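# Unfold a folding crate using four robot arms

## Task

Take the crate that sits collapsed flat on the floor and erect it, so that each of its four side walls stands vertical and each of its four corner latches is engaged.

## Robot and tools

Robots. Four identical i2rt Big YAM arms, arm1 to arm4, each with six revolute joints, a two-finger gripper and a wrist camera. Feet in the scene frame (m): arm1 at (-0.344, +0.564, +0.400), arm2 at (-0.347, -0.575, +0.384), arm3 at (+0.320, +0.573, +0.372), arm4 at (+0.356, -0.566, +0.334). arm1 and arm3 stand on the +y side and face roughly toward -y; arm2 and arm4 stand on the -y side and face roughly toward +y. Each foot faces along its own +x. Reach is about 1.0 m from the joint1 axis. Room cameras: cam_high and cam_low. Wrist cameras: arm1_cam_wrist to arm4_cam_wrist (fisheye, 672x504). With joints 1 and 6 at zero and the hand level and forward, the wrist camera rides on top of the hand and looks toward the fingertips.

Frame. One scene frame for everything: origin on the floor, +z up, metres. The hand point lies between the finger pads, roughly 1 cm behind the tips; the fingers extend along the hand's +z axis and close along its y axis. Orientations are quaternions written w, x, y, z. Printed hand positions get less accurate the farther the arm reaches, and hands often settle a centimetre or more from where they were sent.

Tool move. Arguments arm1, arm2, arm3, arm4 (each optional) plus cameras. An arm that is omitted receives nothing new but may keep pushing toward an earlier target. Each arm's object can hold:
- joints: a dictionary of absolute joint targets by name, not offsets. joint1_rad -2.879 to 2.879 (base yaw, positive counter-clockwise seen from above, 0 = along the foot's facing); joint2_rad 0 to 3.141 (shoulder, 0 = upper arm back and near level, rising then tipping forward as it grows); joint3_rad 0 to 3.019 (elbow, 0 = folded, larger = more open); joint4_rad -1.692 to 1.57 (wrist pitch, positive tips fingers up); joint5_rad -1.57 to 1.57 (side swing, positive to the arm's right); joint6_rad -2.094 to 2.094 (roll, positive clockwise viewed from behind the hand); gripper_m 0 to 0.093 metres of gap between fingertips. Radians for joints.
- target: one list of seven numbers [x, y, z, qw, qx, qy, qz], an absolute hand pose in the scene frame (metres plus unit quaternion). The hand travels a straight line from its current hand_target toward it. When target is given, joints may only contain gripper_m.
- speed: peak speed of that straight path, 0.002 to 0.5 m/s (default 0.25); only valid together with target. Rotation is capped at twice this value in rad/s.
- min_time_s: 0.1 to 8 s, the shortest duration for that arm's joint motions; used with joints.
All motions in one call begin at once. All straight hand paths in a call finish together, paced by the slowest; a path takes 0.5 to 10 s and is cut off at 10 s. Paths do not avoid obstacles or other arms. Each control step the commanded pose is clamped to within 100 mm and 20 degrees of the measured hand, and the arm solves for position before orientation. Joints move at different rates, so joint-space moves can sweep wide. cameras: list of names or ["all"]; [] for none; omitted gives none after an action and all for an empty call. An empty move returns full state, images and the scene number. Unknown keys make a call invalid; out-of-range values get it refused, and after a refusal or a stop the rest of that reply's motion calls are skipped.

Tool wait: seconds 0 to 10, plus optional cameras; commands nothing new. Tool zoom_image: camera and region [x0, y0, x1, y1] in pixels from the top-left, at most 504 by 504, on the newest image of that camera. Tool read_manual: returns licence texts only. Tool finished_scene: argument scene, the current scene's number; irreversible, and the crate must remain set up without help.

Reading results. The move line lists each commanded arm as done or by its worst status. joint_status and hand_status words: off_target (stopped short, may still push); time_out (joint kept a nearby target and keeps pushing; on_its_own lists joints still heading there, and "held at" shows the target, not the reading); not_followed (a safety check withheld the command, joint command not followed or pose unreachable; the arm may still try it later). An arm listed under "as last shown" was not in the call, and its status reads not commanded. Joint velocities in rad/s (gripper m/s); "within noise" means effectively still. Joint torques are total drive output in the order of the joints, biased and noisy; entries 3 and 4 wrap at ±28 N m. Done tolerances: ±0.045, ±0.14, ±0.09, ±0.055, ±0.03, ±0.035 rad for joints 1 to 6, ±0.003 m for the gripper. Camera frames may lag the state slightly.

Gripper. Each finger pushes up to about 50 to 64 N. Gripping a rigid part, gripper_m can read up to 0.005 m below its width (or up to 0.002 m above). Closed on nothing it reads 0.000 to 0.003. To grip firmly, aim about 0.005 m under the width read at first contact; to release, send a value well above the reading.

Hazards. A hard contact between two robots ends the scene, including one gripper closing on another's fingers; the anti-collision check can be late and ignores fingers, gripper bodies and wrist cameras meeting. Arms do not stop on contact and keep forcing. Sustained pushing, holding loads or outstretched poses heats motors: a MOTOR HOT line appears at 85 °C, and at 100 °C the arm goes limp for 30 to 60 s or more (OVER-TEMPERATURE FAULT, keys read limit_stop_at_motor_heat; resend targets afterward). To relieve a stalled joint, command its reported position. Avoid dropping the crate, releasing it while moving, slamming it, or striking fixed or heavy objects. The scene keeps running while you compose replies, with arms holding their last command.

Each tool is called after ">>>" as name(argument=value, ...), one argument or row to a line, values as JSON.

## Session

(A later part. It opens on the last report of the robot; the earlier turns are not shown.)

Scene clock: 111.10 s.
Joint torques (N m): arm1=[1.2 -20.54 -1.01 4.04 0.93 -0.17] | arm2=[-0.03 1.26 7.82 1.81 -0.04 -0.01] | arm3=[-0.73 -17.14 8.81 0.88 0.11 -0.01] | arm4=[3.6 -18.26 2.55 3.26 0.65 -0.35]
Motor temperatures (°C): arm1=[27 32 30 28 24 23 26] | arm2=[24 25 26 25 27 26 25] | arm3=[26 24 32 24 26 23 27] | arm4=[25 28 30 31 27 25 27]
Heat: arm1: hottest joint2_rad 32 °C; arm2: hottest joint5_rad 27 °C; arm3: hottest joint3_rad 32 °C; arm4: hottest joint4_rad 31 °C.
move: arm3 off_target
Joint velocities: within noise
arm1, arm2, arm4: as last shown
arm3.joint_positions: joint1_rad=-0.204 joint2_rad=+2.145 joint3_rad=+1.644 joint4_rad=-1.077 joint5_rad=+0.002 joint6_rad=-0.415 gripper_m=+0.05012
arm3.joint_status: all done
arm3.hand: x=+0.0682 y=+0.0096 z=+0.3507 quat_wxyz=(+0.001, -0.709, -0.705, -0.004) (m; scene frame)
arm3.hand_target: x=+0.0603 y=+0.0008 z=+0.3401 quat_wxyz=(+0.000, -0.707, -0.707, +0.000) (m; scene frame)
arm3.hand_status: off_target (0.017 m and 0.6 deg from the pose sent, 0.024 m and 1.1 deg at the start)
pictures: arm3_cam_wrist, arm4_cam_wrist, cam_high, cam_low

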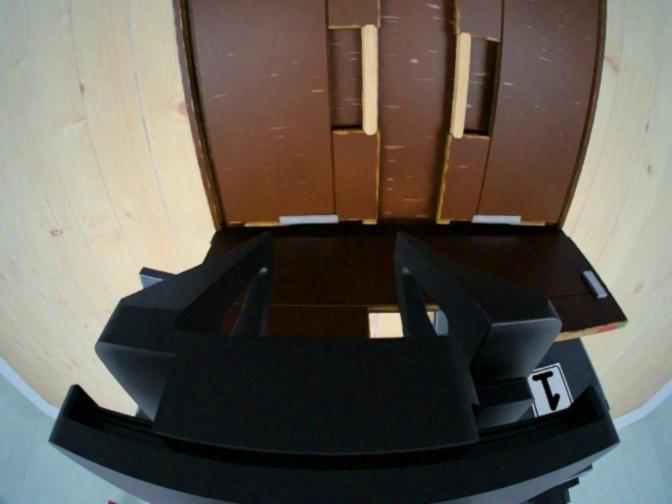

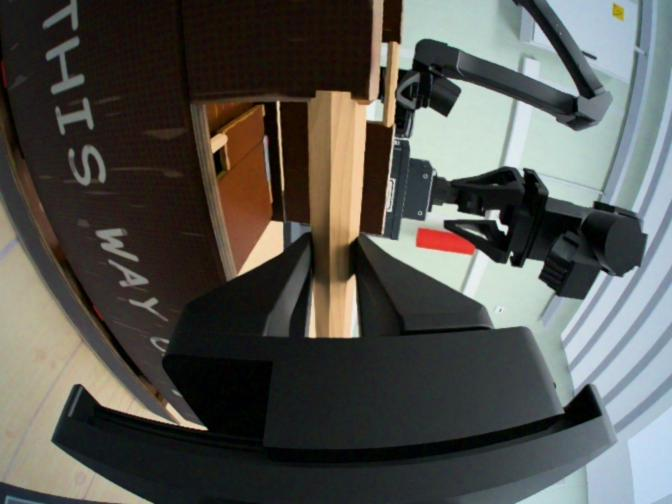

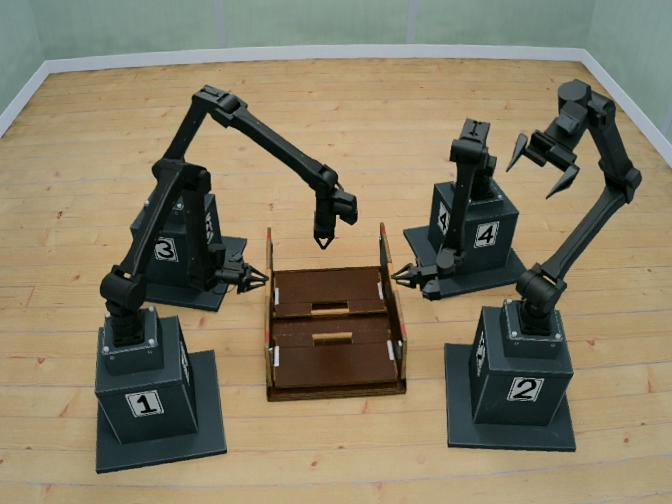

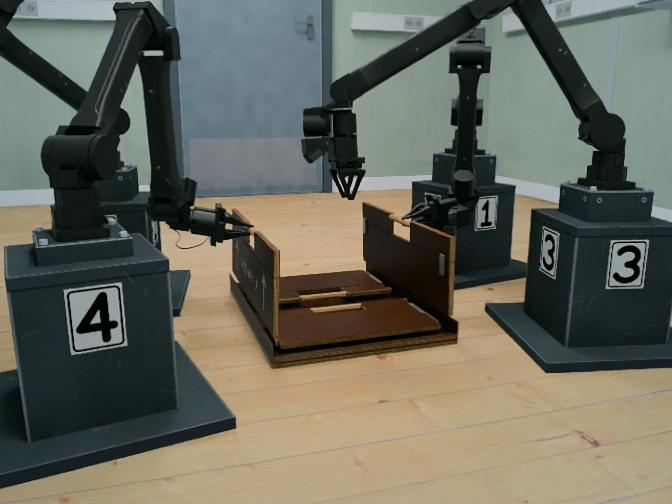

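>>> move(
  arm3={"target":[0.017,-0.022,0.09,0,0.7071,0.7071,0],"speed":0.25,"joints":{"gripper_m":0.045}},
  cameras=["arm3_cam_wrist","cam_low"],
)

>>> zoom_image(
  camera="cam_low",
  region=[270, 230, 400, 340],
)

Scene clock: 117.07 s.
Joint torques (N m): arm1=[1.61 -20.54 -0.88 4.04 0.89 -0.16] | arm2=[-0.09 1.26 7.82 1.81 -0.03 -0.01] | arm3=[-1.2 -19.6 7.69 0.18 0.1 -0.04] | arm4=[3.66 -18.26 2.55 3.26 0.66 -0.36]
Motor temperatures (°C): arm1=[27 32 30 28 24 23 26] | arm2=[24 25 26 25 27 26 25] | arm3=[26 25 32 24 26 23 27] | arm4=[25 28 30 31 27 25 27]
Heat: arm1: hottest joint2_rad 32 °C; arm2: hottest joint5_rad 27 °C; arm3: hottest joint3_rad 32 °C; arm4: hottest joint4_rad 31 °C.
move: arm3 off_target
Joint velocities: within noise
arm1, arm2, arm4: as last shown
arm3.joint_positions: joint1_rad=-0.248 joint2_rad=+2.659 joint3_rad=+1.880 joint4_rad=-0.793 joint5_rad=+0.002 joint6_rad=-0.461 gripper_m=+0.04513
arm3.joint_status: all done
arm3.hand: x=+0.0250 y=-0.0167 z=+0.1003 quat_wxyz=(+0.000, -0.708, -0.706, -0.001) (m; scene frame)
arm3.hand_target: x=+0.0178 y=-0.0192 z=+0.0903 quat_wxyz=(+0.000, -0.708, -0.707, +0.000) (m; scene frame)
arm3.hand_status: off_target (0.014 m and 0.2 deg from the pose sent, 0.268 m and 0.6 deg at the start)
pictures: arm3_cam_wrist, cam_low

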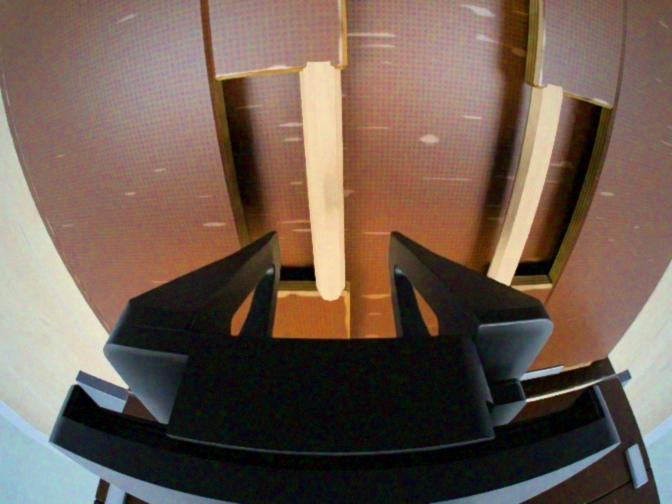

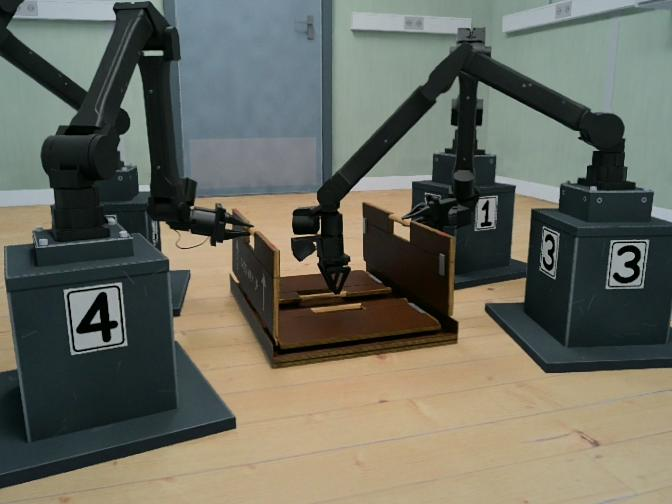

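Scaled by 3.877 from the camera's 672x504 image, which has a finer 960x720 frame.

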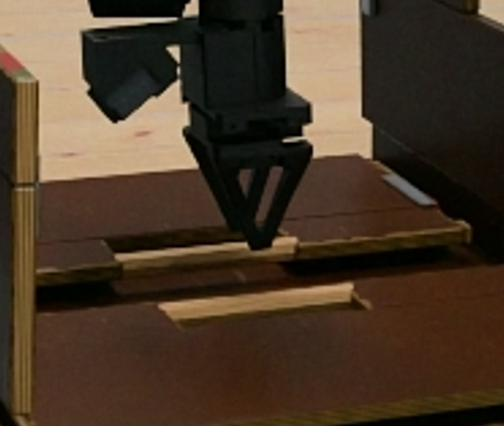

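>>> move(
  arm3={"target":[0.022,-0.020,0.052,0,0.7071,0.7071,0],"speed":0.08,"joints":{"gripper_m":0.045}},
  cameras=["arm3_cam_wrist","cam_low"],
)

>>> zoom_image(
  camera="cam_low",
  region=[270, 230, 400, 340],
)

Scene clock: 120.70 s.
Joint torques (N m): arm1=[1.67 -20.42 -0.77 3.92 0.91 -0.17] | arm2=[-0.09 1.26 7.82 1.81 -0.04 -0.01] | arm3=[-0.56 -19.78 7.54 0.73 0.11 -0.01] | arm4=[3.66 -18.26 2.55 3.26 0.66 -0.36]
Motor temperatures (°C): arm1=[27 32 30 28 24 23 26] | arm2=[24 25 26 25 27 26 25] | arm3=[26 25 32 24 26 23 27] | arm4=[25 28 29 31 27 25 28]
Heat: arm1: hottest joint2_rad 32 °C; arm2: hottest joint5_rad 27 °C; arm3: hottest joint3_rad 32 °C; arm4: hottest joint4_rad 31 °C.
move: arm3 off_target
Joint velocities: within noise
arm1, arm2, arm4: as last shown
arm3.joint_positions: joint1_rad=-0.248 joint2_rad=+2.734 joint3_rad=+1.923 joint4_rad=-0.771 joint5_rad=+0.002 joint6_rad=-0.461 gripper_m=+0.04512
arm3.joint_status: all done
arm3.hand: x=+0.0268 y=-0.0132 z=+0.0638 quat_wxyz=(+0.002, -0.708, -0.706, -0.006) (m; scene frame)
arm3.hand_target: x=+0.0225 y=-0.0189 z=+0.0522 quat_wxyz=(+0.000, -0.707, -0.707, +0.000) (m; scene frame)
arm3.hand_status: off_target (0.014 m and 0.8 deg from the pose sent, 0.048 m and 0.2 deg at the start)
pictures: arm3_cam_wrist, cam_low

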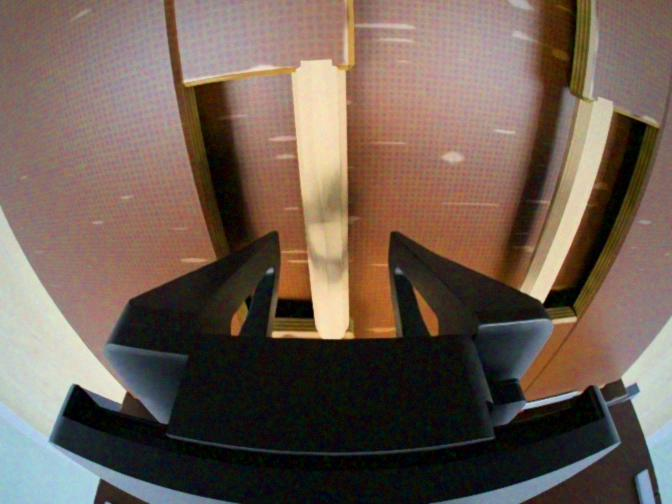

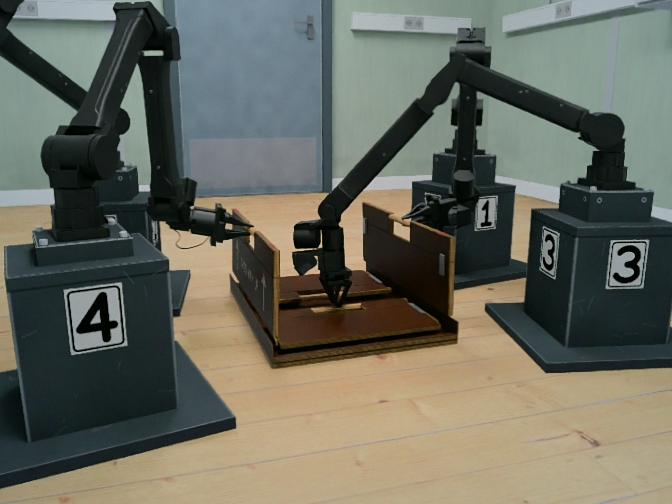

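Scaled by 3.877 from the camera's 672x504 image, which has a finer 960x720 frame.

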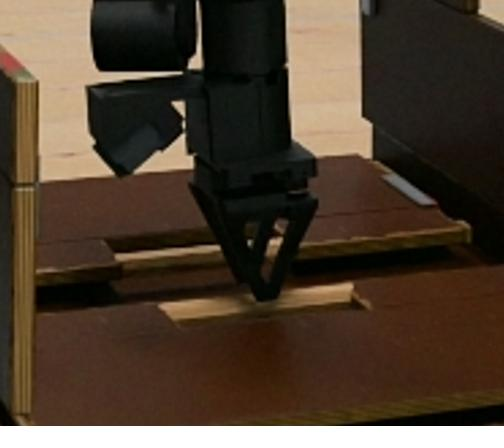

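>>> move(
  arm3={"target":[0.025,-0.030,0.040,0,0.7071,0.7071,0],"speed":0.06,"joints":{"gripper_m":0.045}},
)

>>> move(
  arm3={"joints":{"gripper_m":0.012}},
  cameras=["arm3_cam_wrist","cam_low"],
)

Scene clock: 123.23 s.
Joint torques (N m): arm1=[1.61 -20.25 -0.79 3.96 0.89 -0.18] | arm2=[-0.09 1.26 7.8 1.81 -0.04 -0.01] | arm3=[0.09 -19.43 7.99 0.02 0.11 0.11] | arm4=[3.66 -18.26 2.56 3.26 0.65 -0.35]
Motor temperatures (°C): arm1=[27 32 29 28 24 23 26] | arm2=[24 25 26 25 27 26 25] | arm3=[26 26 32 24 26 23 27] | arm4=[25 28 29 31 27 25 28]
Heat: arm1: hottest joint2_rad 32 °C; arm2: hottest joint5_rad 27 °C; arm3: hottest joint3_rad 32 °C; arm4: hottest joint4_rad 31 °C.
move: arm3 off_target
Joint velocities: within noise
arm1, arm2, arm4: as last shown
arm3.joint_positions: joint1_rad=-0.248 joint2_rad=+2.773 joint3_rad=+1.981 joint4_rad=-0.771 joint5_rad=+0.002 joint6_rad=-0.461 gripper_m=+0.04512
arm3.joint_status: all done
arm3.hand: x=+0.0208 y=-0.0253 z=+0.0546 quat_wxyz=(-0.001, -0.708, -0.706, +0.003) (m; scene frame)
arm3.hand_target: x=+0.0254 y=-0.0288 z=+0.0399 quat_wxyz=(+0.000, -0.707, -0.707, +0.000) (m; scene frame)
arm3.hand_status: off_target (0.016 m and 0.4 deg from the pose sent, 0.029 m and 0.8 deg at the start)
pictures: none

Scene clock: 123.87 s.
Joint torques (N m): arm1=[1.55 -20.66 -0.83 3.86 0.89 -0.13] | arm2=[-0.15 1.2 7.8 1.81 -0.04 -0.01] | arm3=[-0.32 -19.49 7.84 0.4 0.1 0.09] | arm4=[3.66 -18.26 2.56 3.26 0.66 -0.35]
Motor temperatures (°C): arm1=[27 32 29 28 24 23 26] | arm2=[24 25 26 25 27 26 25] | arm3=[26 26 32 24 26 23 27] | arm4=[25 28 29 31 27 25 28]
Heat: arm1: hottest joint2_rad 32 °C; arm2: hottest joint5_rad 27 °C; arm3: hottest joint3_rad 32 °C; arm4: hottest joint4_rad 31 °C.
move: arm3 off_target
Joint velocities: within noise
arm1, arm4: as last shown
arm2.joint_positions: joint1_rad=+0.742 joint2_rad=+0.634 joint3_rad=+1.438 joint4_rad=-1.211 joint5_rad=-0.133 joint6_rad=-0.320 gripper_m=+0.09396
arm2.joint_status: not commanded
arm2.hand: x=-0.5071 y=-0.3840 z=+0.9710 quat_wxyz=(-0.284, +0.802, -0.229, -0.472) (m; scene frame)
arm2.hand_target: x=-0.5054 y=-0.3866 z=+0.9838 quat_wxyz=(-0.292, +0.795, -0.226, -0.481) (m; scene frame)
arm2.hand_status: not commanded
arm3.joint_positions: joint1_rad=-0.233 joint2_rad=+2.774 joint3_rad=+1.983 joint4_rad=-0.777 joint5_rad=-0.003 joint6_rad=-0.470 gripper_m=+0.01598
arm3.joint_status: gripper_m off_target (ended at +0.01600, target +0.01200)
arm3.hand: x=+0.0313 y=-0.0289 z=+0.0541 quat_wxyz=(-0.003, -0.700, -0.715, -0.001) (m; scene frame)
arm3.hand_target: x=+0.0314 y=-0.0321 z=+0.0397 quat_wxyz=(-0.003, -0.701, -0.713, +0.000) (m; scene frame)
arm3.hand_status: not commanded
pictures: arm3_cam_wrist, cam_low

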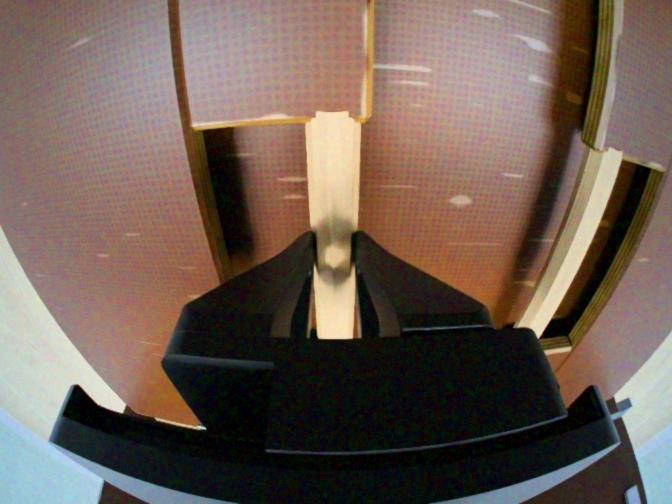

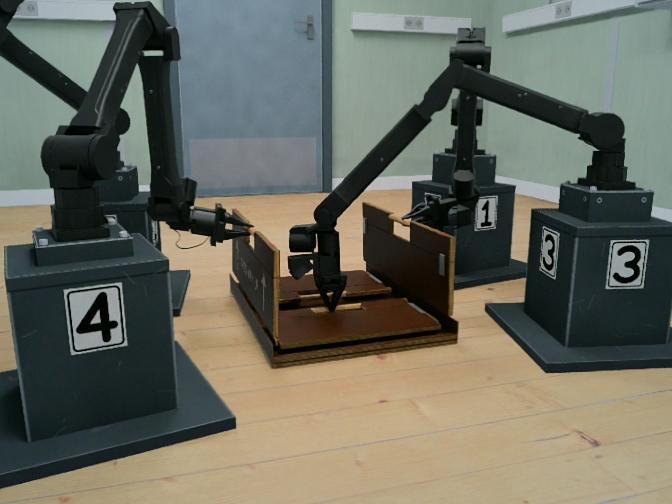

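>>> move(
  arm3={"target":[0.056,-0.032,0.145,-0.183,0.683,0.683,-0.183],"speed":0.12},
  cameras=["arm3_cam_wrist","cam_low","cam_high"],
)

Scene clock: 129.70 s.
Joint torques (N m): arm1=[1.61 -20.42 -0.88 3.84 0.88 -0.15] | arm2=[-0.03 1.26 7.82 1.84 -0.04 -0.01] | arm3=[0.21 -24.18 3.12 0.25 1.42 0.27] | arm4=[3.25 -18.26 2.82 3.12 0.52 -0.35]
Motor temperatures (°C): arm1=[27 31 29 28 24 23 26] | arm2=[24 25 26 25 27 26 25] | arm3=[26 26 32 24 26 23 27] | arm4=[25 28 29 31 27 25 28]
Heat: arm1: hottest joint2_rad 31 °C; arm2: hottest joint5_rad 27 °C; arm3: hottest joint3_rad 32 °C; arm4: hottest joint4_rad 31 °C.
move: arm3 off_target
Joint velocities: within noise
arm1.joint_positions: joint1_rad=+0.867 joint2_rad=+2.541 joint3_rad=+0.822 joint4_rad=+1.295 joint5_rad=+1.030 joint6_rad=-1.213 gripper_m=+0.01691
arm1.joint_status: not commanded
arm1.hand: x=-0.0149 y=+0.2026 z=+0.2435 quat_wxyz=(+0.011, -0.001, -0.777, +0.630) (m; scene frame)
arm1.hand_target: x=-0.0031 y=+0.2067 z=+0.2621 quat_wxyz=(+0.000, +0.001, -0.766, +0.643) (m; scene frame)
arm1.hand_status: not commanded
arm2: as last shown
arm3.joint_positions: joint1_rad=-0.089 joint2_rad=+2.585 joint3_rad=+1.696 joint4_rad=-0.527 joint5_rad=+0.474 joint6_rad=-0.346 gripper_m=+0.01507
arm3.joint_status: not commanded
arm3.hand: x=+0.0485 y=-0.0273 z=+0.1206 quat_wxyz=(+0.176, -0.684, -0.687, +0.170) (m; scene frame)
arm3.hand_target: x=+0.0508 y=-0.0321 z=+0.1440 quat_wxyz=(+0.182, -0.685, -0.681, +0.184) (m; scene frame)
arm3.hand_status: off_target (0.026 m and 1.8 deg from the pose sent, 0.094 m and 30.3 deg at the start)
arm4.joint_positions: joint1_rad=+0.918 joint2_rad=+2.317 joint3_rad=+0.834 joint4_rad=+1.011 joint5_rad=+1.102 joint6_rad=-1.156 gripper_m=+0.01656
arm4.joint_status: not commanded
arm4.hand: x=-0.0268 y=-0.2111 z=+0.2469 quat_wxyz=(-0.630, +0.776, -0.004, +0.011) (m; scene frame)
arm4.hand_target: x=-0.0408 y=-0.2143 z=+0.2660 quat_wxyz=(-0.643, +0.766, +0.001, +0.001) (m; scene frame)
arm4.hand_status: not commanded
pictures: arm3_cam_wrist, cam_high, cam_low

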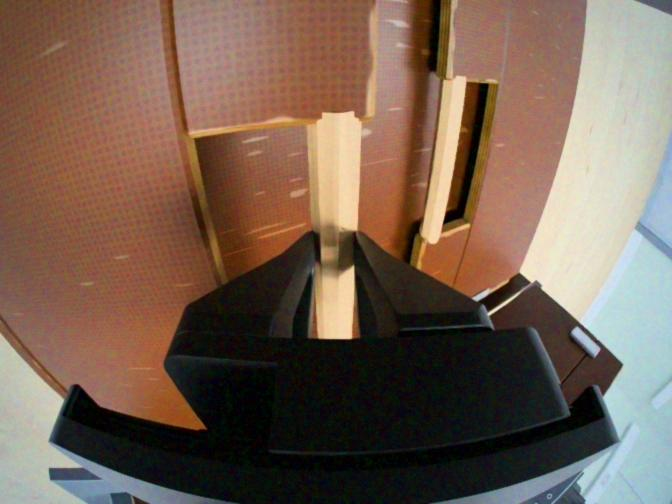

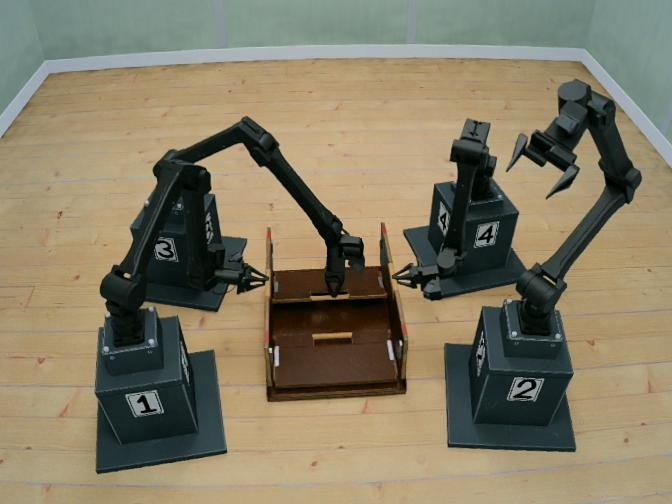

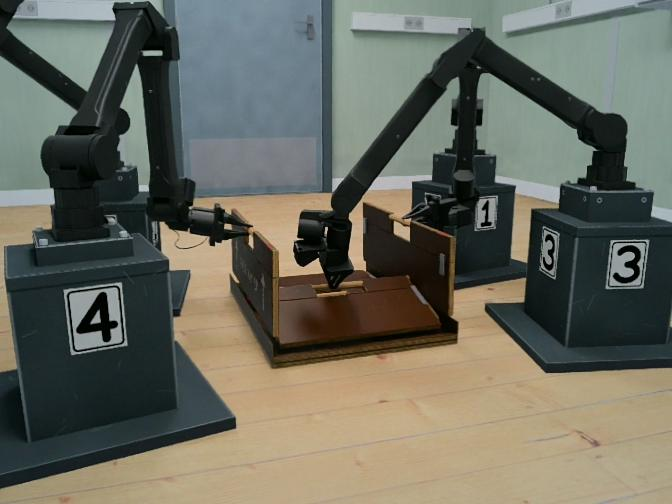

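>>> move(
  arm3={"target":[0.100,-0.032,0.218,-0.299,0.641,0.641,-0.299],"speed":0.12},
  cameras=["arm3_cam_wrist","cam_low","cam_high"],
)

Scene clock: 132.87 s.
Joint torques (N m): arm1=[1.44 -20.78 -0.58 3.71 0.82 -0.19] | arm2=[-0.09 1.26 7.8 1.83 -0.03 -0.01] | arm3=[0.67 -24.64 3.44 -0.43 1.71 0.18] | arm4=[2.84 -18.2 3.07 3 0.38 -0.35]
Motor temperatures (°C): arm1=[27 32 29 28 24 23 26] | arm2=[24 25 26 25 27 26 25] | arm3=[26 27 31 24 26 23 27] | arm4=[25 28 29 31 27 25 28]
Heat: arm1: hottest joint2_rad 32 °C; arm2: hottest joint5_rad 27 °C; arm3: hottest joint3_rad 31 °C; arm4: hottest joint4_rad 31 °C.
move: arm3 off_target
Joint velocities: within noise
arm1.joint_positions: joint1_rad=+0.872 joint2_rad=+2.541 joint3_rad=+0.819 joint4_rad=+1.298 joint5_rad=+1.033 joint6_rad=-1.213 gripper_m=+0.01691
arm1.joint_status: not commanded
arm1.hand: x=-0.0148 y=+0.2047 z=+0.2438 quat_wxyz=(+0.011, +0.000, -0.776, +0.630) (m; scene frame)
arm1.hand_target: x=-0.0029 y=+0.2065 z=+0.2624 quat_wxyz=(+0.000, +0.000, -0.765, +0.644) (m; scene frame)
arm1.hand_status: not commanded
arm2: as last shown
arm3.joint_positions: joint1_rad=+0.049 joint2_rad=+2.496 joint3_rad=+1.585 joint4_rad=-0.501 joint5_rad=+0.836 joint6_rad=-0.228 gripper_m=+0.01490
arm3.joint_status: not commanded
arm3.hand: x=+0.0889 y=-0.0258 z=+0.1847 quat_wxyz=(+0.296, -0.648, -0.642, +0.284) (m; scene frame)
arm3.hand_target: x=+0.0975 y=-0.0331 z=+0.2165 quat_wxyz=(+0.300, -0.641, -0.640, +0.299) (m; scene frame)
arm3.hand_status: off_target (0.036 m and 2.0 deg from the pose sent, 0.110 m and 21.7 deg at the start)
arm4.joint_positions: joint1_rad=+0.922 joint2_rad=+2.317 joint3_rad=+0.831 joint4_rad=+1.014 joint5_rad=+1.105 joint6_rad=-1.156 gripper_m=+0.01654
arm4.joint_status: not commanded
arm4.hand: x=-0.0269 y=-0.2133 z=+0.2470 quat_wxyz=(-0.631, +0.776, -0.003, +0.010) (m; scene frame)
arm4.hand_target: x=-0.0409 y=-0.2141 z=+0.2661 quat_wxyz=(-0.643, +0.766, +0.000, +0.000) (m; scene frame)
arm4.hand_status: not commanded
pictures: arm3_cam_wrist, cam_high, cam_low

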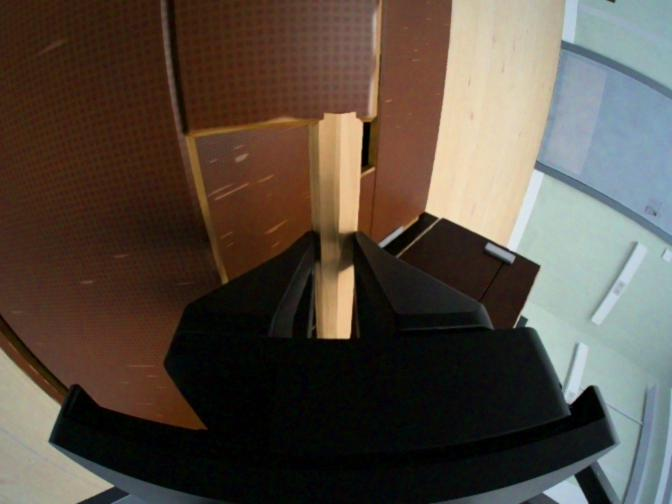

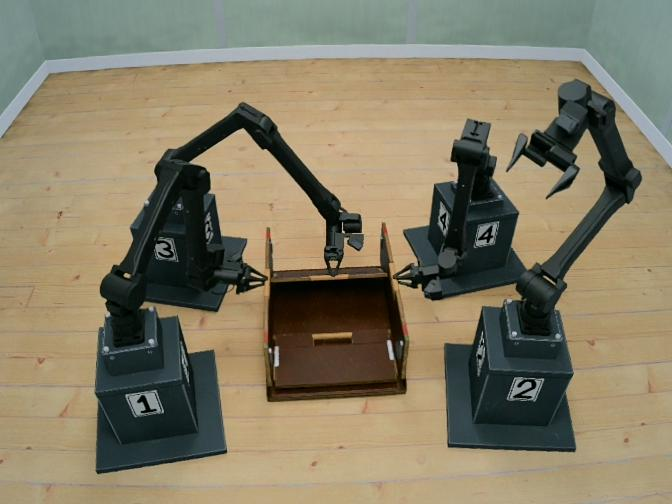

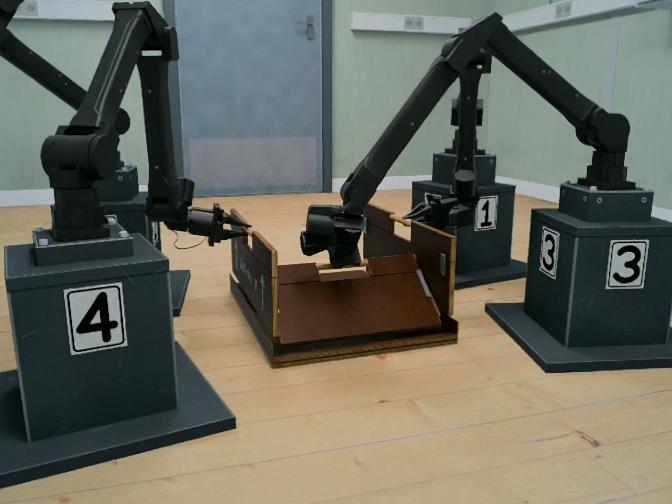

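>>> move(
  arm3={"target":[0.158,-0.032,0.252,-0.380,0.596,0.596,-0.380],"speed":0.12},
  cameras=["cam_low"],
)

>>> move(
  arm3={"target":[0.205,-0.032,0.264,-0.442,0.552,0.552,-0.442],"speed":0.1},
  cameras=["arm3_cam_wrist","cam_low","cam_high"],
)

>>> zoom_image(
  camera="cam_high",
  region=[240, 210, 430, 410],
)

>>> zoom_image(
  camera="cam_low",
  region=[210, 180, 480, 380],
)

Scene clock: 137.67 s.
Joint torques (N m): arm1=[1.49 -20.42 -0.58 3.74 0.78 -0.13] | arm2=[-0.09 1.26 7.79 1.81 -0.04 -0.01] | arm3=[1.08 -22.77 5.2 -1.33 1.35 0.21] | arm4=[2.78 -18.2 3.07 2.99 0.34 -0.35]
Motor temperatures (°C): arm1=[27 32 29 28 24 23 26] | arm2=[24 25 26 25 27 26 25] | arm3=[26 28 31 24 27 23 28] | arm4=[25 28 29 31 27 25 28]
Heat: arm1: hottest joint2_rad 32 °C; arm2: hottest joint5_rad 27 °C; arm3: hottest joint3_rad 31 °C; arm4: hottest joint4_rad 31 °C.
move: arm3 off_target
Joint velocities: within noise
arm1.joint_positions: joint1_rad=+0.873 joint2_rad=+2.541 joint3_rad=+0.818 joint4_rad=+1.298 joint5_rad=+1.034 joint6_rad=-1.213 gripper_m=+0.01691
arm1.joint_status: not commanded
arm1.hand: x=-0.0150 y=+0.2055 z=+0.2438 quat_wxyz=(+0.012, +0.001, -0.776, +0.630) (m; scene frame)
arm1.hand_target: x=-0.0032 y=+0.2069 z=+0.2623 quat_wxyz=(+0.000, +0.001, -0.766, +0.643) (m; scene frame)
arm1.hand_status: not commanded
arm2: as last shown
arm3.joint_positions: joint1_rad=+0.181 joint2_rad=+2.484 joint3_rad=+1.576 joint4_rad=-0.644 joint5_rad=+1.121 joint6_rad=-0.025 gripper_m=+0.01457
arm3.joint_status: not commanded
arm3.hand: x=+0.1430 y=-0.0217 z=+0.2285 quat_wxyz=(+0.381, -0.606, -0.593, +0.370) (m; scene frame)
arm3.hand_target: x=+0.1561 y=-0.0324 z=+0.2516 quat_wxyz=(+0.381, -0.597, -0.596, +0.380) (m; scene frame)
arm3.hand_status: off_target (0.030 m and 1.7 deg from the pose sent, 0.097 m and 16.7 deg at the start)
arm4.joint_positions: joint1_rad=+0.924 joint2_rad=+2.317 joint3_rad=+0.831 joint4_rad=+1.014 joint5_rad=+1.106 joint6_rad=-1.156 gripper_m=+0.01654
arm4.joint_status: not commanded
arm4.hand: x=-0.0272 y=-0.2139 z=+0.2471 quat_wxyz=(-0.631, +0.776, -0.003, +0.010) (m; scene frame)
arm4.hand_target: x=-0.0411 y=-0.2143 z=+0.2661 quat_wxyz=(-0.643, +0.766, +0.001, +0.000) (m; scene frame)
arm4.hand_status: not commanded
pictures: cam_low

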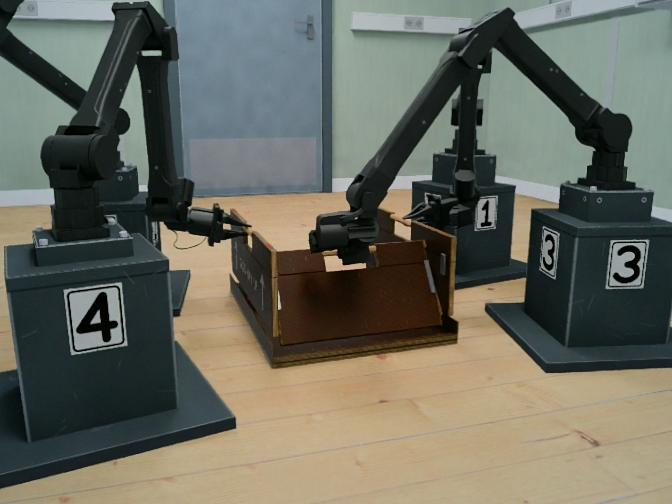

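Scene clock: 140.23 s.
Joint torques (N m): arm1=[1.32 -19.96 -0.44 3.9 0.78 -0.13] | arm2=[-0.03 1.26 7.82 1.83 -0.04 -0.01] | arm3=[1.26 -21.25 6.45 -2.1 1.81 0.19] | arm4=[2.73 -18.14 3.06 2.99 0.32 -0.35]
Motor temperatures (°C): arm1=[27 32 29 28 24 23 26] | arm2=[24 25 26 25 27 26 25] | arm3=[26 28 31 24 28 23 28] | arm4=[25 28 28 31 27 25 28]
Heat: arm1: hottest joint2_rad 32 °C; arm2: hottest joint5_rad 27 °C; arm3: hottest joint3_rad 31 °C; arm4: hottest joint4_rad 31 °C.
move: arm3 off_target
Joint velocities: within noise
arm1, arm2: as last shown
arm1.hand_target: x=-0.0033 y=+0.2068 z=+0.2623 quat_wxyz=(+0.000, +0.001, -0.766, +0.643) (m; scene frame)
arm3.joint_positions: joint1_rad=+0.284 joint2_rad=+2.564 joint3_rad=+1.704 joint4_rad=-1.066 joint5_rad=+1.306 joint6_rad=+0.374 gripper_m=+0.01416
arm3.joint_status: not commanded
arm3.hand: x=+0.1926 y=-0.0203 z=+0.2498 quat_wxyz=(+0.438, -0.568, -0.550, +0.429) (m; scene frame)
arm3.hand_target: x=+0.2050 y=-0.0325 z=+0.2639 quat_wxyz=(+0.440, -0.552, -0.553, +0.443) (m; scene frame)
arm3.hand_status: off_target (0.022 m and 2.4 deg from the pose sent, 0.072 m and 13.3 deg at the start)
arm4.joint_positions: joint1_rad=+0.924 joint2_rad=+2.317 joint3_rad=+0.831 joint4_rad=+1.014 joint5_rad=+1.108 joint6_rad=-1.156 gripper_m=+0.01654
arm4.joint_status: not commanded
arm4.hand: x=-0.0269 y=-0.2139 z=+0.2472 quat_wxyz=(-0.631, +0.776, -0.003, +0.011) (m; scene frame)
arm4.hand_target: x=-0.0408 y=-0.2141 z=+0.2662 quat_wxyz=(-0.643, +0.766, +0.000, +0.001) (m; scene frame)
arm4.hand_status: not commanded
pictures: arm3_cam_wrist, cam_high, cam_low

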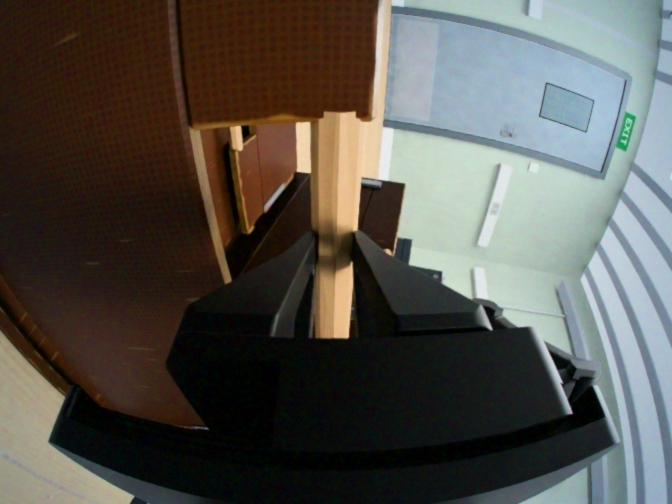

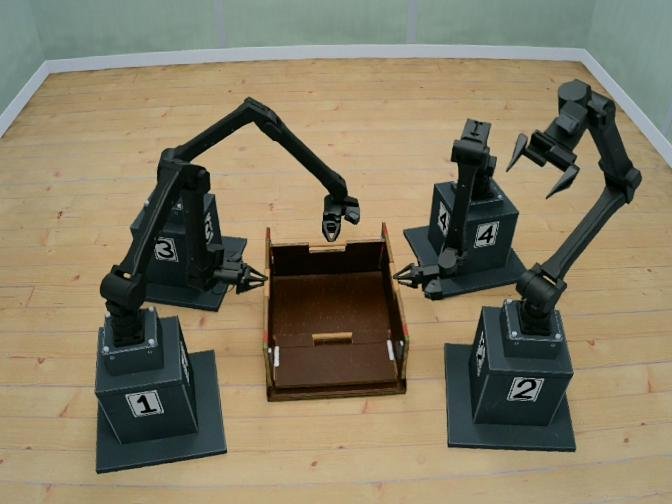

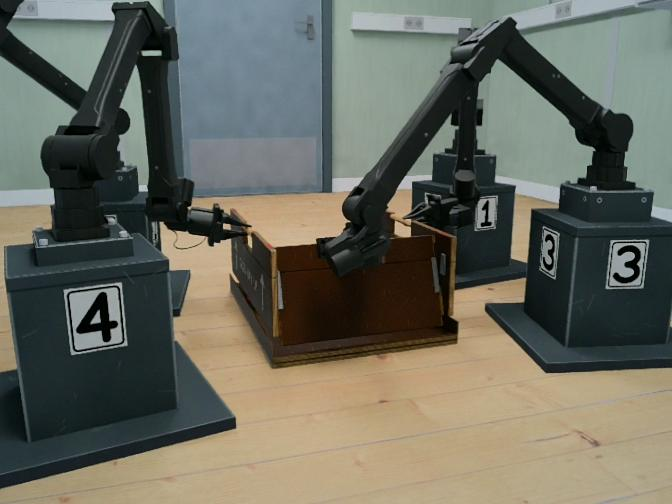

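Scaled by 2.520 from the camera's 672x504 image, which has a finer 960x720 frame.

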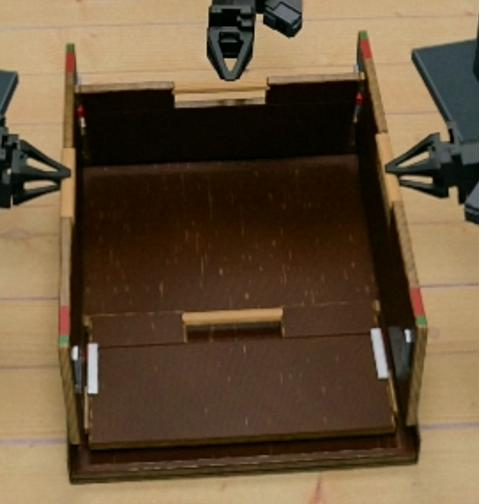

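Scaled by 1.867 from the camera's 672x504 image, which has a finer 960x720 frame.

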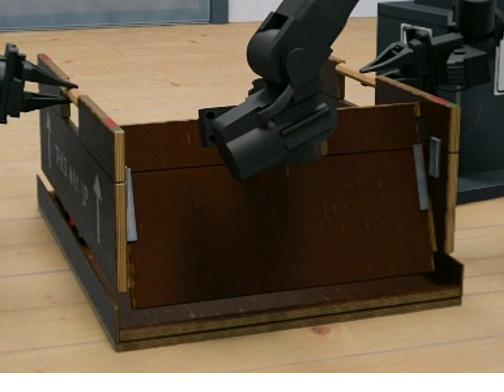

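>>> move(
  arm3={"target":[0.235,-0.032,0.258,-0.455,0.542,0.542,-0.455],"speed":0.08},
  cameras=["cam_low","cam_high","arm3_cam_wrist"],
)

>>> zoom_image(
  camera="cam_high",
  region=[240, 210, 430, 410],
)

>>> zoom_image(
  camera="cam_low",
  region=[210, 180, 480, 380],
)

Scene clock: 143.33 s.
Joint torques (N m): arm1=[0.97 -20.31 -0.64 3.77 0.76 -0.17] | arm2=[-0.09 1.32 7.82 1.83 -0.03 -0.01] | arm3=[-0.85 -20.66 4.01 0.18 0.58 0.04] | arm4=[2.73 -18.2 3.11 3 0.32 -0.35]
Motor temperatures (°C): arm1=[27 32 29 28 24 23 26] | arm2=[24 25 26 25 27 26 25] | arm3=[26 27 31 24 28 23 28] | arm4=[25 28 28 31 27 25 28]
Heat: arm1: hottest joint2_rad 32 °C; arm2: hottest joint5_rad 27 °C; arm3: hottest joint3_rad 31 °C; arm4: hottest joint4_rad 31 °C.
move: arm3 not_followed
Joint velocities: within noise
arm1, arm2: as last shown
arm3.joint_positions: joint1_rad=+0.298 joint2_rad=+2.575 joint3_rad=+1.714 joint4_rad=-1.112 joint5_rad=+1.322 joint6_rad=+0.421 gripper_m=+0.01414
arm3.joint_status: not commanded
arm3.hand: x=+0.1998 y=-0.0196 z=+0.2507 quat_wxyz=(+0.441, -0.561, -0.547, +0.437) (m; scene frame)
arm3.hand_target: x=+0.1970 y=-0.0197 z=+0.2505 quat_wxyz=(+0.440, -0.563, -0.547, +0.435) (m; scene frame)
arm3.hand_status: not_followed (0.038 m and 3.5 deg from the pose sent, 0.045 m and 4.7 deg at the start)
arm4.joint_positions: joint1_rad=+0.924 joint2_rad=+2.317 joint3_rad=+0.829 joint4_rad=+1.014 joint5_rad=+1.108 joint6_rad=-1.156 gripper_m=+0.01654
arm4.joint_status: not commanded
arm4.hand: x=-0.0263 y=-0.2141 z=+0.2470 quat_wxyz=(-0.631, +0.776, -0.003, +0.011) (m; scene frame)
arm4.hand_target: x=-0.0404 y=-0.2143 z=+0.2660 quat_wxyz=(-0.643, +0.766, +0.000, +0.001) (m; scene frame)
arm4.hand_status: not commanded
pictures: arm3_cam_wrist, cam_high, cam_low
pose unreachable (arm3 arm): on one or more control steps of this call this arm could not follow its commanded pose, so it was not sent that pose on those steps. On the call's last step it was still not sent that pose. It may still have moved: this result reports where it is.
cause: moving toward the commanded pose would bring two parts of the arm too close to each other (its wrist (the part past joint 4) and its wrist camera, 1 mm apart when it was first held).

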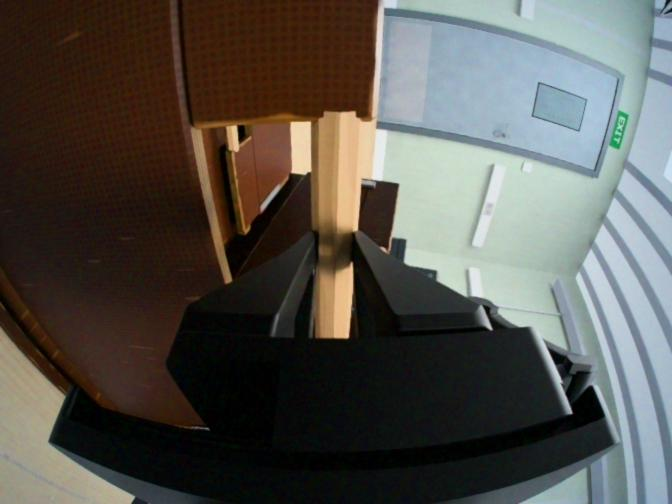

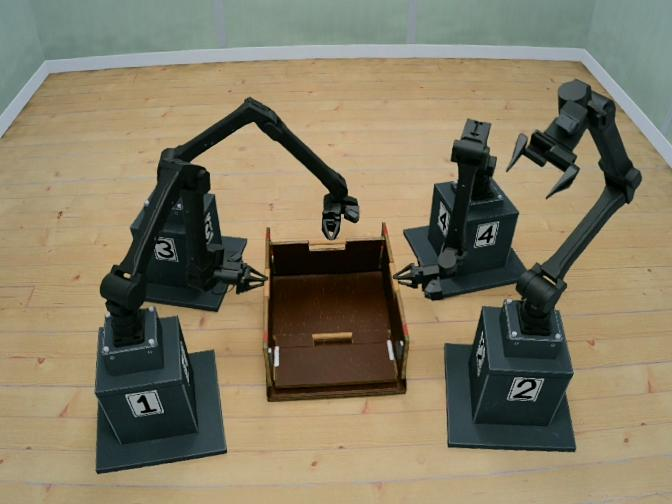

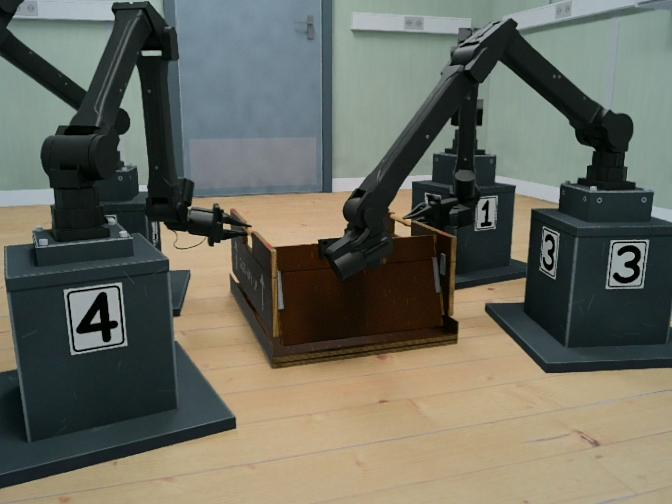

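Scaled by 2.520 from the camera's 672x504 image, which has a finer 960x720 frame.

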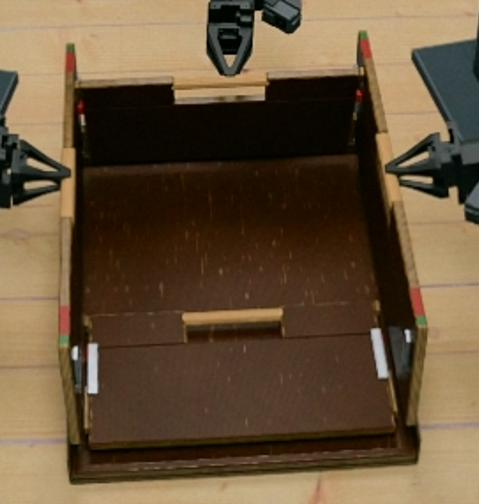

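Scaled by 1.867 from the camera's 672x504 image, which has a finer 960x720 frame.

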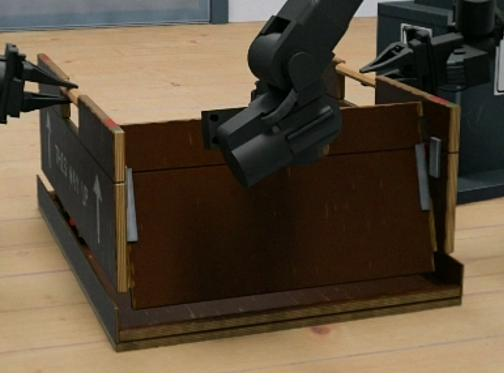

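>>> move(
  arm3={"target":[0.205,-0.034,0.262,-0.342,0.619,0.619,-0.342],"speed":0.1,"joints":{"gripper_m":0.018}},
)

>>> move(
  arm3={"target":[0.235,-0.034,0.262,-0.342,0.619,0.619,-0.342],"speed":0.06,"joints":{"gripper_m":0.014}},
  cameras=["cam_low","cam_high","arm3_cam_wrist"],
)

>>> zoom_image(
  camera="cam_low",
  region=[210, 180, 480, 380],
)

Scene clock: 147.60 s.
Joint torques (N m): arm1=[1.44 -20.66 -0.43 3.75 0.74 -0.14] | arm2=[-0.03 1.26 7.82 1.81 -0.03 -0.01] | arm3=[-1.49 -21.36 3.9 0.49 0.49 0.04] | arm4=[2.73 -18.2 3.11 2.99 0.32 -0.35]
Motor temperatures (°C): arm1=[27 32 29 28 24 23 26] | arm2=[24 25 26 25 27 26 25] | arm3=[26 27 31 24 27 23 28] | arm4=[25 28 28 31 27 25 28]
Heat: arm1: hottest joint2_rad 32 °C; arm2: hottest joint5_rad 27 °C; arm3: hottest joint3_rad 31 °C; arm4: hottest joint4_rad 31 °C.
move: arm3 done
Joint velocities: within noise
arm1, arm2, arm4: as last shown
arm3.joint_positions: joint1_rad=+0.281 joint2_rad=+2.429 joint3_rad=+1.624 joint4_rad=-0.874 joint5_rad=+1.016 joint6_rad=+0.105 gripper_m=+0.01790
arm3.joint_status: all done
arm3.hand: x=+0.2118 y=-0.0344 z=+0.2578 quat_wxyz=(+0.348, -0.611, -0.624, +0.340) (m; scene frame)
arm3.hand_target: x=+0.2054 y=-0.0331 z=+0.2622 quat_wxyz=(+0.346, -0.615, -0.623, +0.338) (m; scene frame)
arm3.hand_status: done (0.008 m and 1.3 deg from the pose sent, 0.019 m and 19.0 deg at the start)
pictures: none

Scene clock: 148.93 s.
Joint torques (N m): arm1=[0.67 -20.89 -0.65 3.69 0.77 -0.16] | arm2=[-0.09 1.26 7.82 1.83 -0.04 -0.01] | arm3=[0.03 -20.48 6.13 -0.32 0.48 0.27] | arm4=[2.73 -18.2 3.11 3 0.32 -0.35]
Motor temperatures (°C): arm1=[27 32 29 28 24 23 26] | arm2=[24 25 26 25 27 26 25] | arm3=[26 27 31 24 27 23 28] | arm4=[25 28 28 31 27 25 28]
Heat: arm1: hottest joint2_rad 32 °C; arm2: hottest joint5_rad 27 °C; arm3: hottest joint3_rad 31 °C; arm4: hottest joint4_rad 31 °C.
move: arm3 done
Joint velocities: within noise
arm1, arm2, arm4: as last shown
arm3.joint_positions: joint1_rad=+0.316 joint2_rad=+2.429 joint3_rad=+1.624 joint4_rad=-0.934 joint5_rad=+1.010 joint6_rad=+0.179 gripper_m=+0.01413
arm3.joint_status: all done
arm3.hand: x=+0.2328 y=-0.0279 z=+0.2583 quat_wxyz=(+0.348, -0.613, -0.622, +0.340) (m; scene frame)
arm3.hand_target: x=+0.2376 y=-0.0344 z=+0.2621 quat_wxyz=(+0.341, -0.617, -0.620, +0.343) (m; scene frame)
arm3.hand_status: done (0.007 m and 1.0 deg from the pose sent, 0.024 m and 1.3 deg at the start)
pictures: arm3_cam_wrist, cam_high, cam_low

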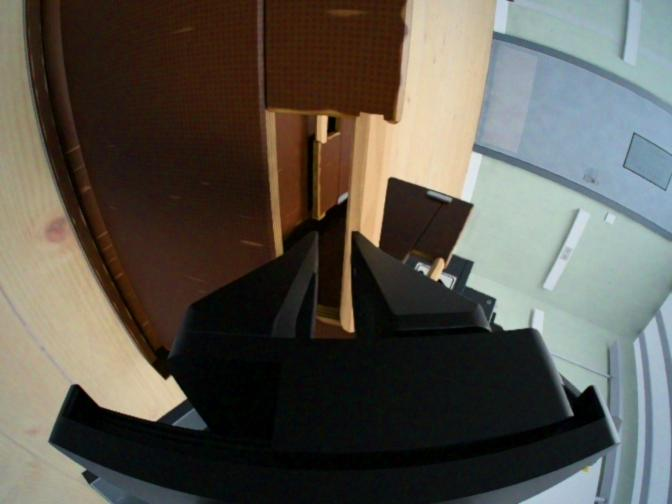

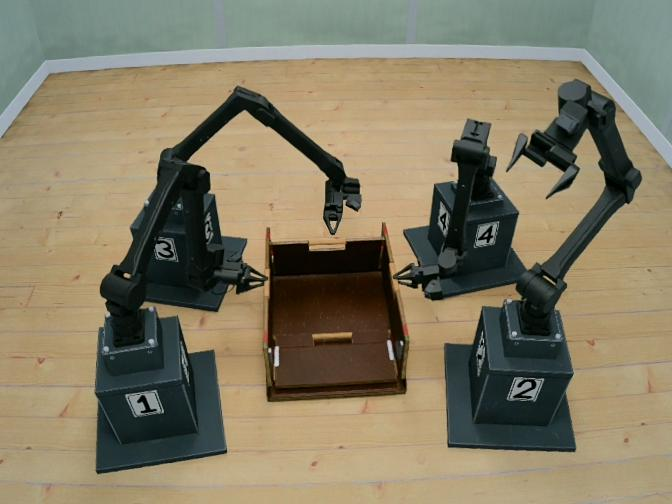

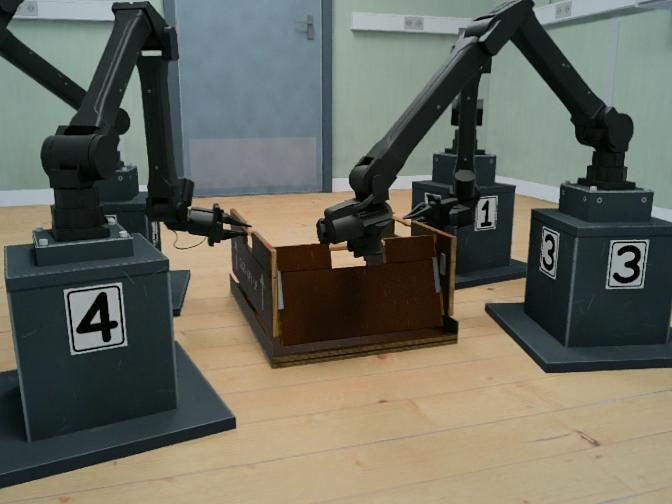

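Scaled by 1.867 from the camera's 672x504 image, which has a finer 960x720 frame.

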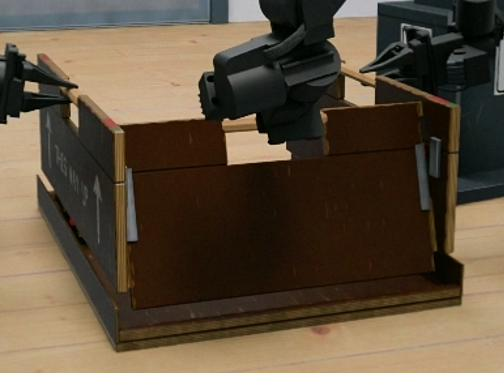

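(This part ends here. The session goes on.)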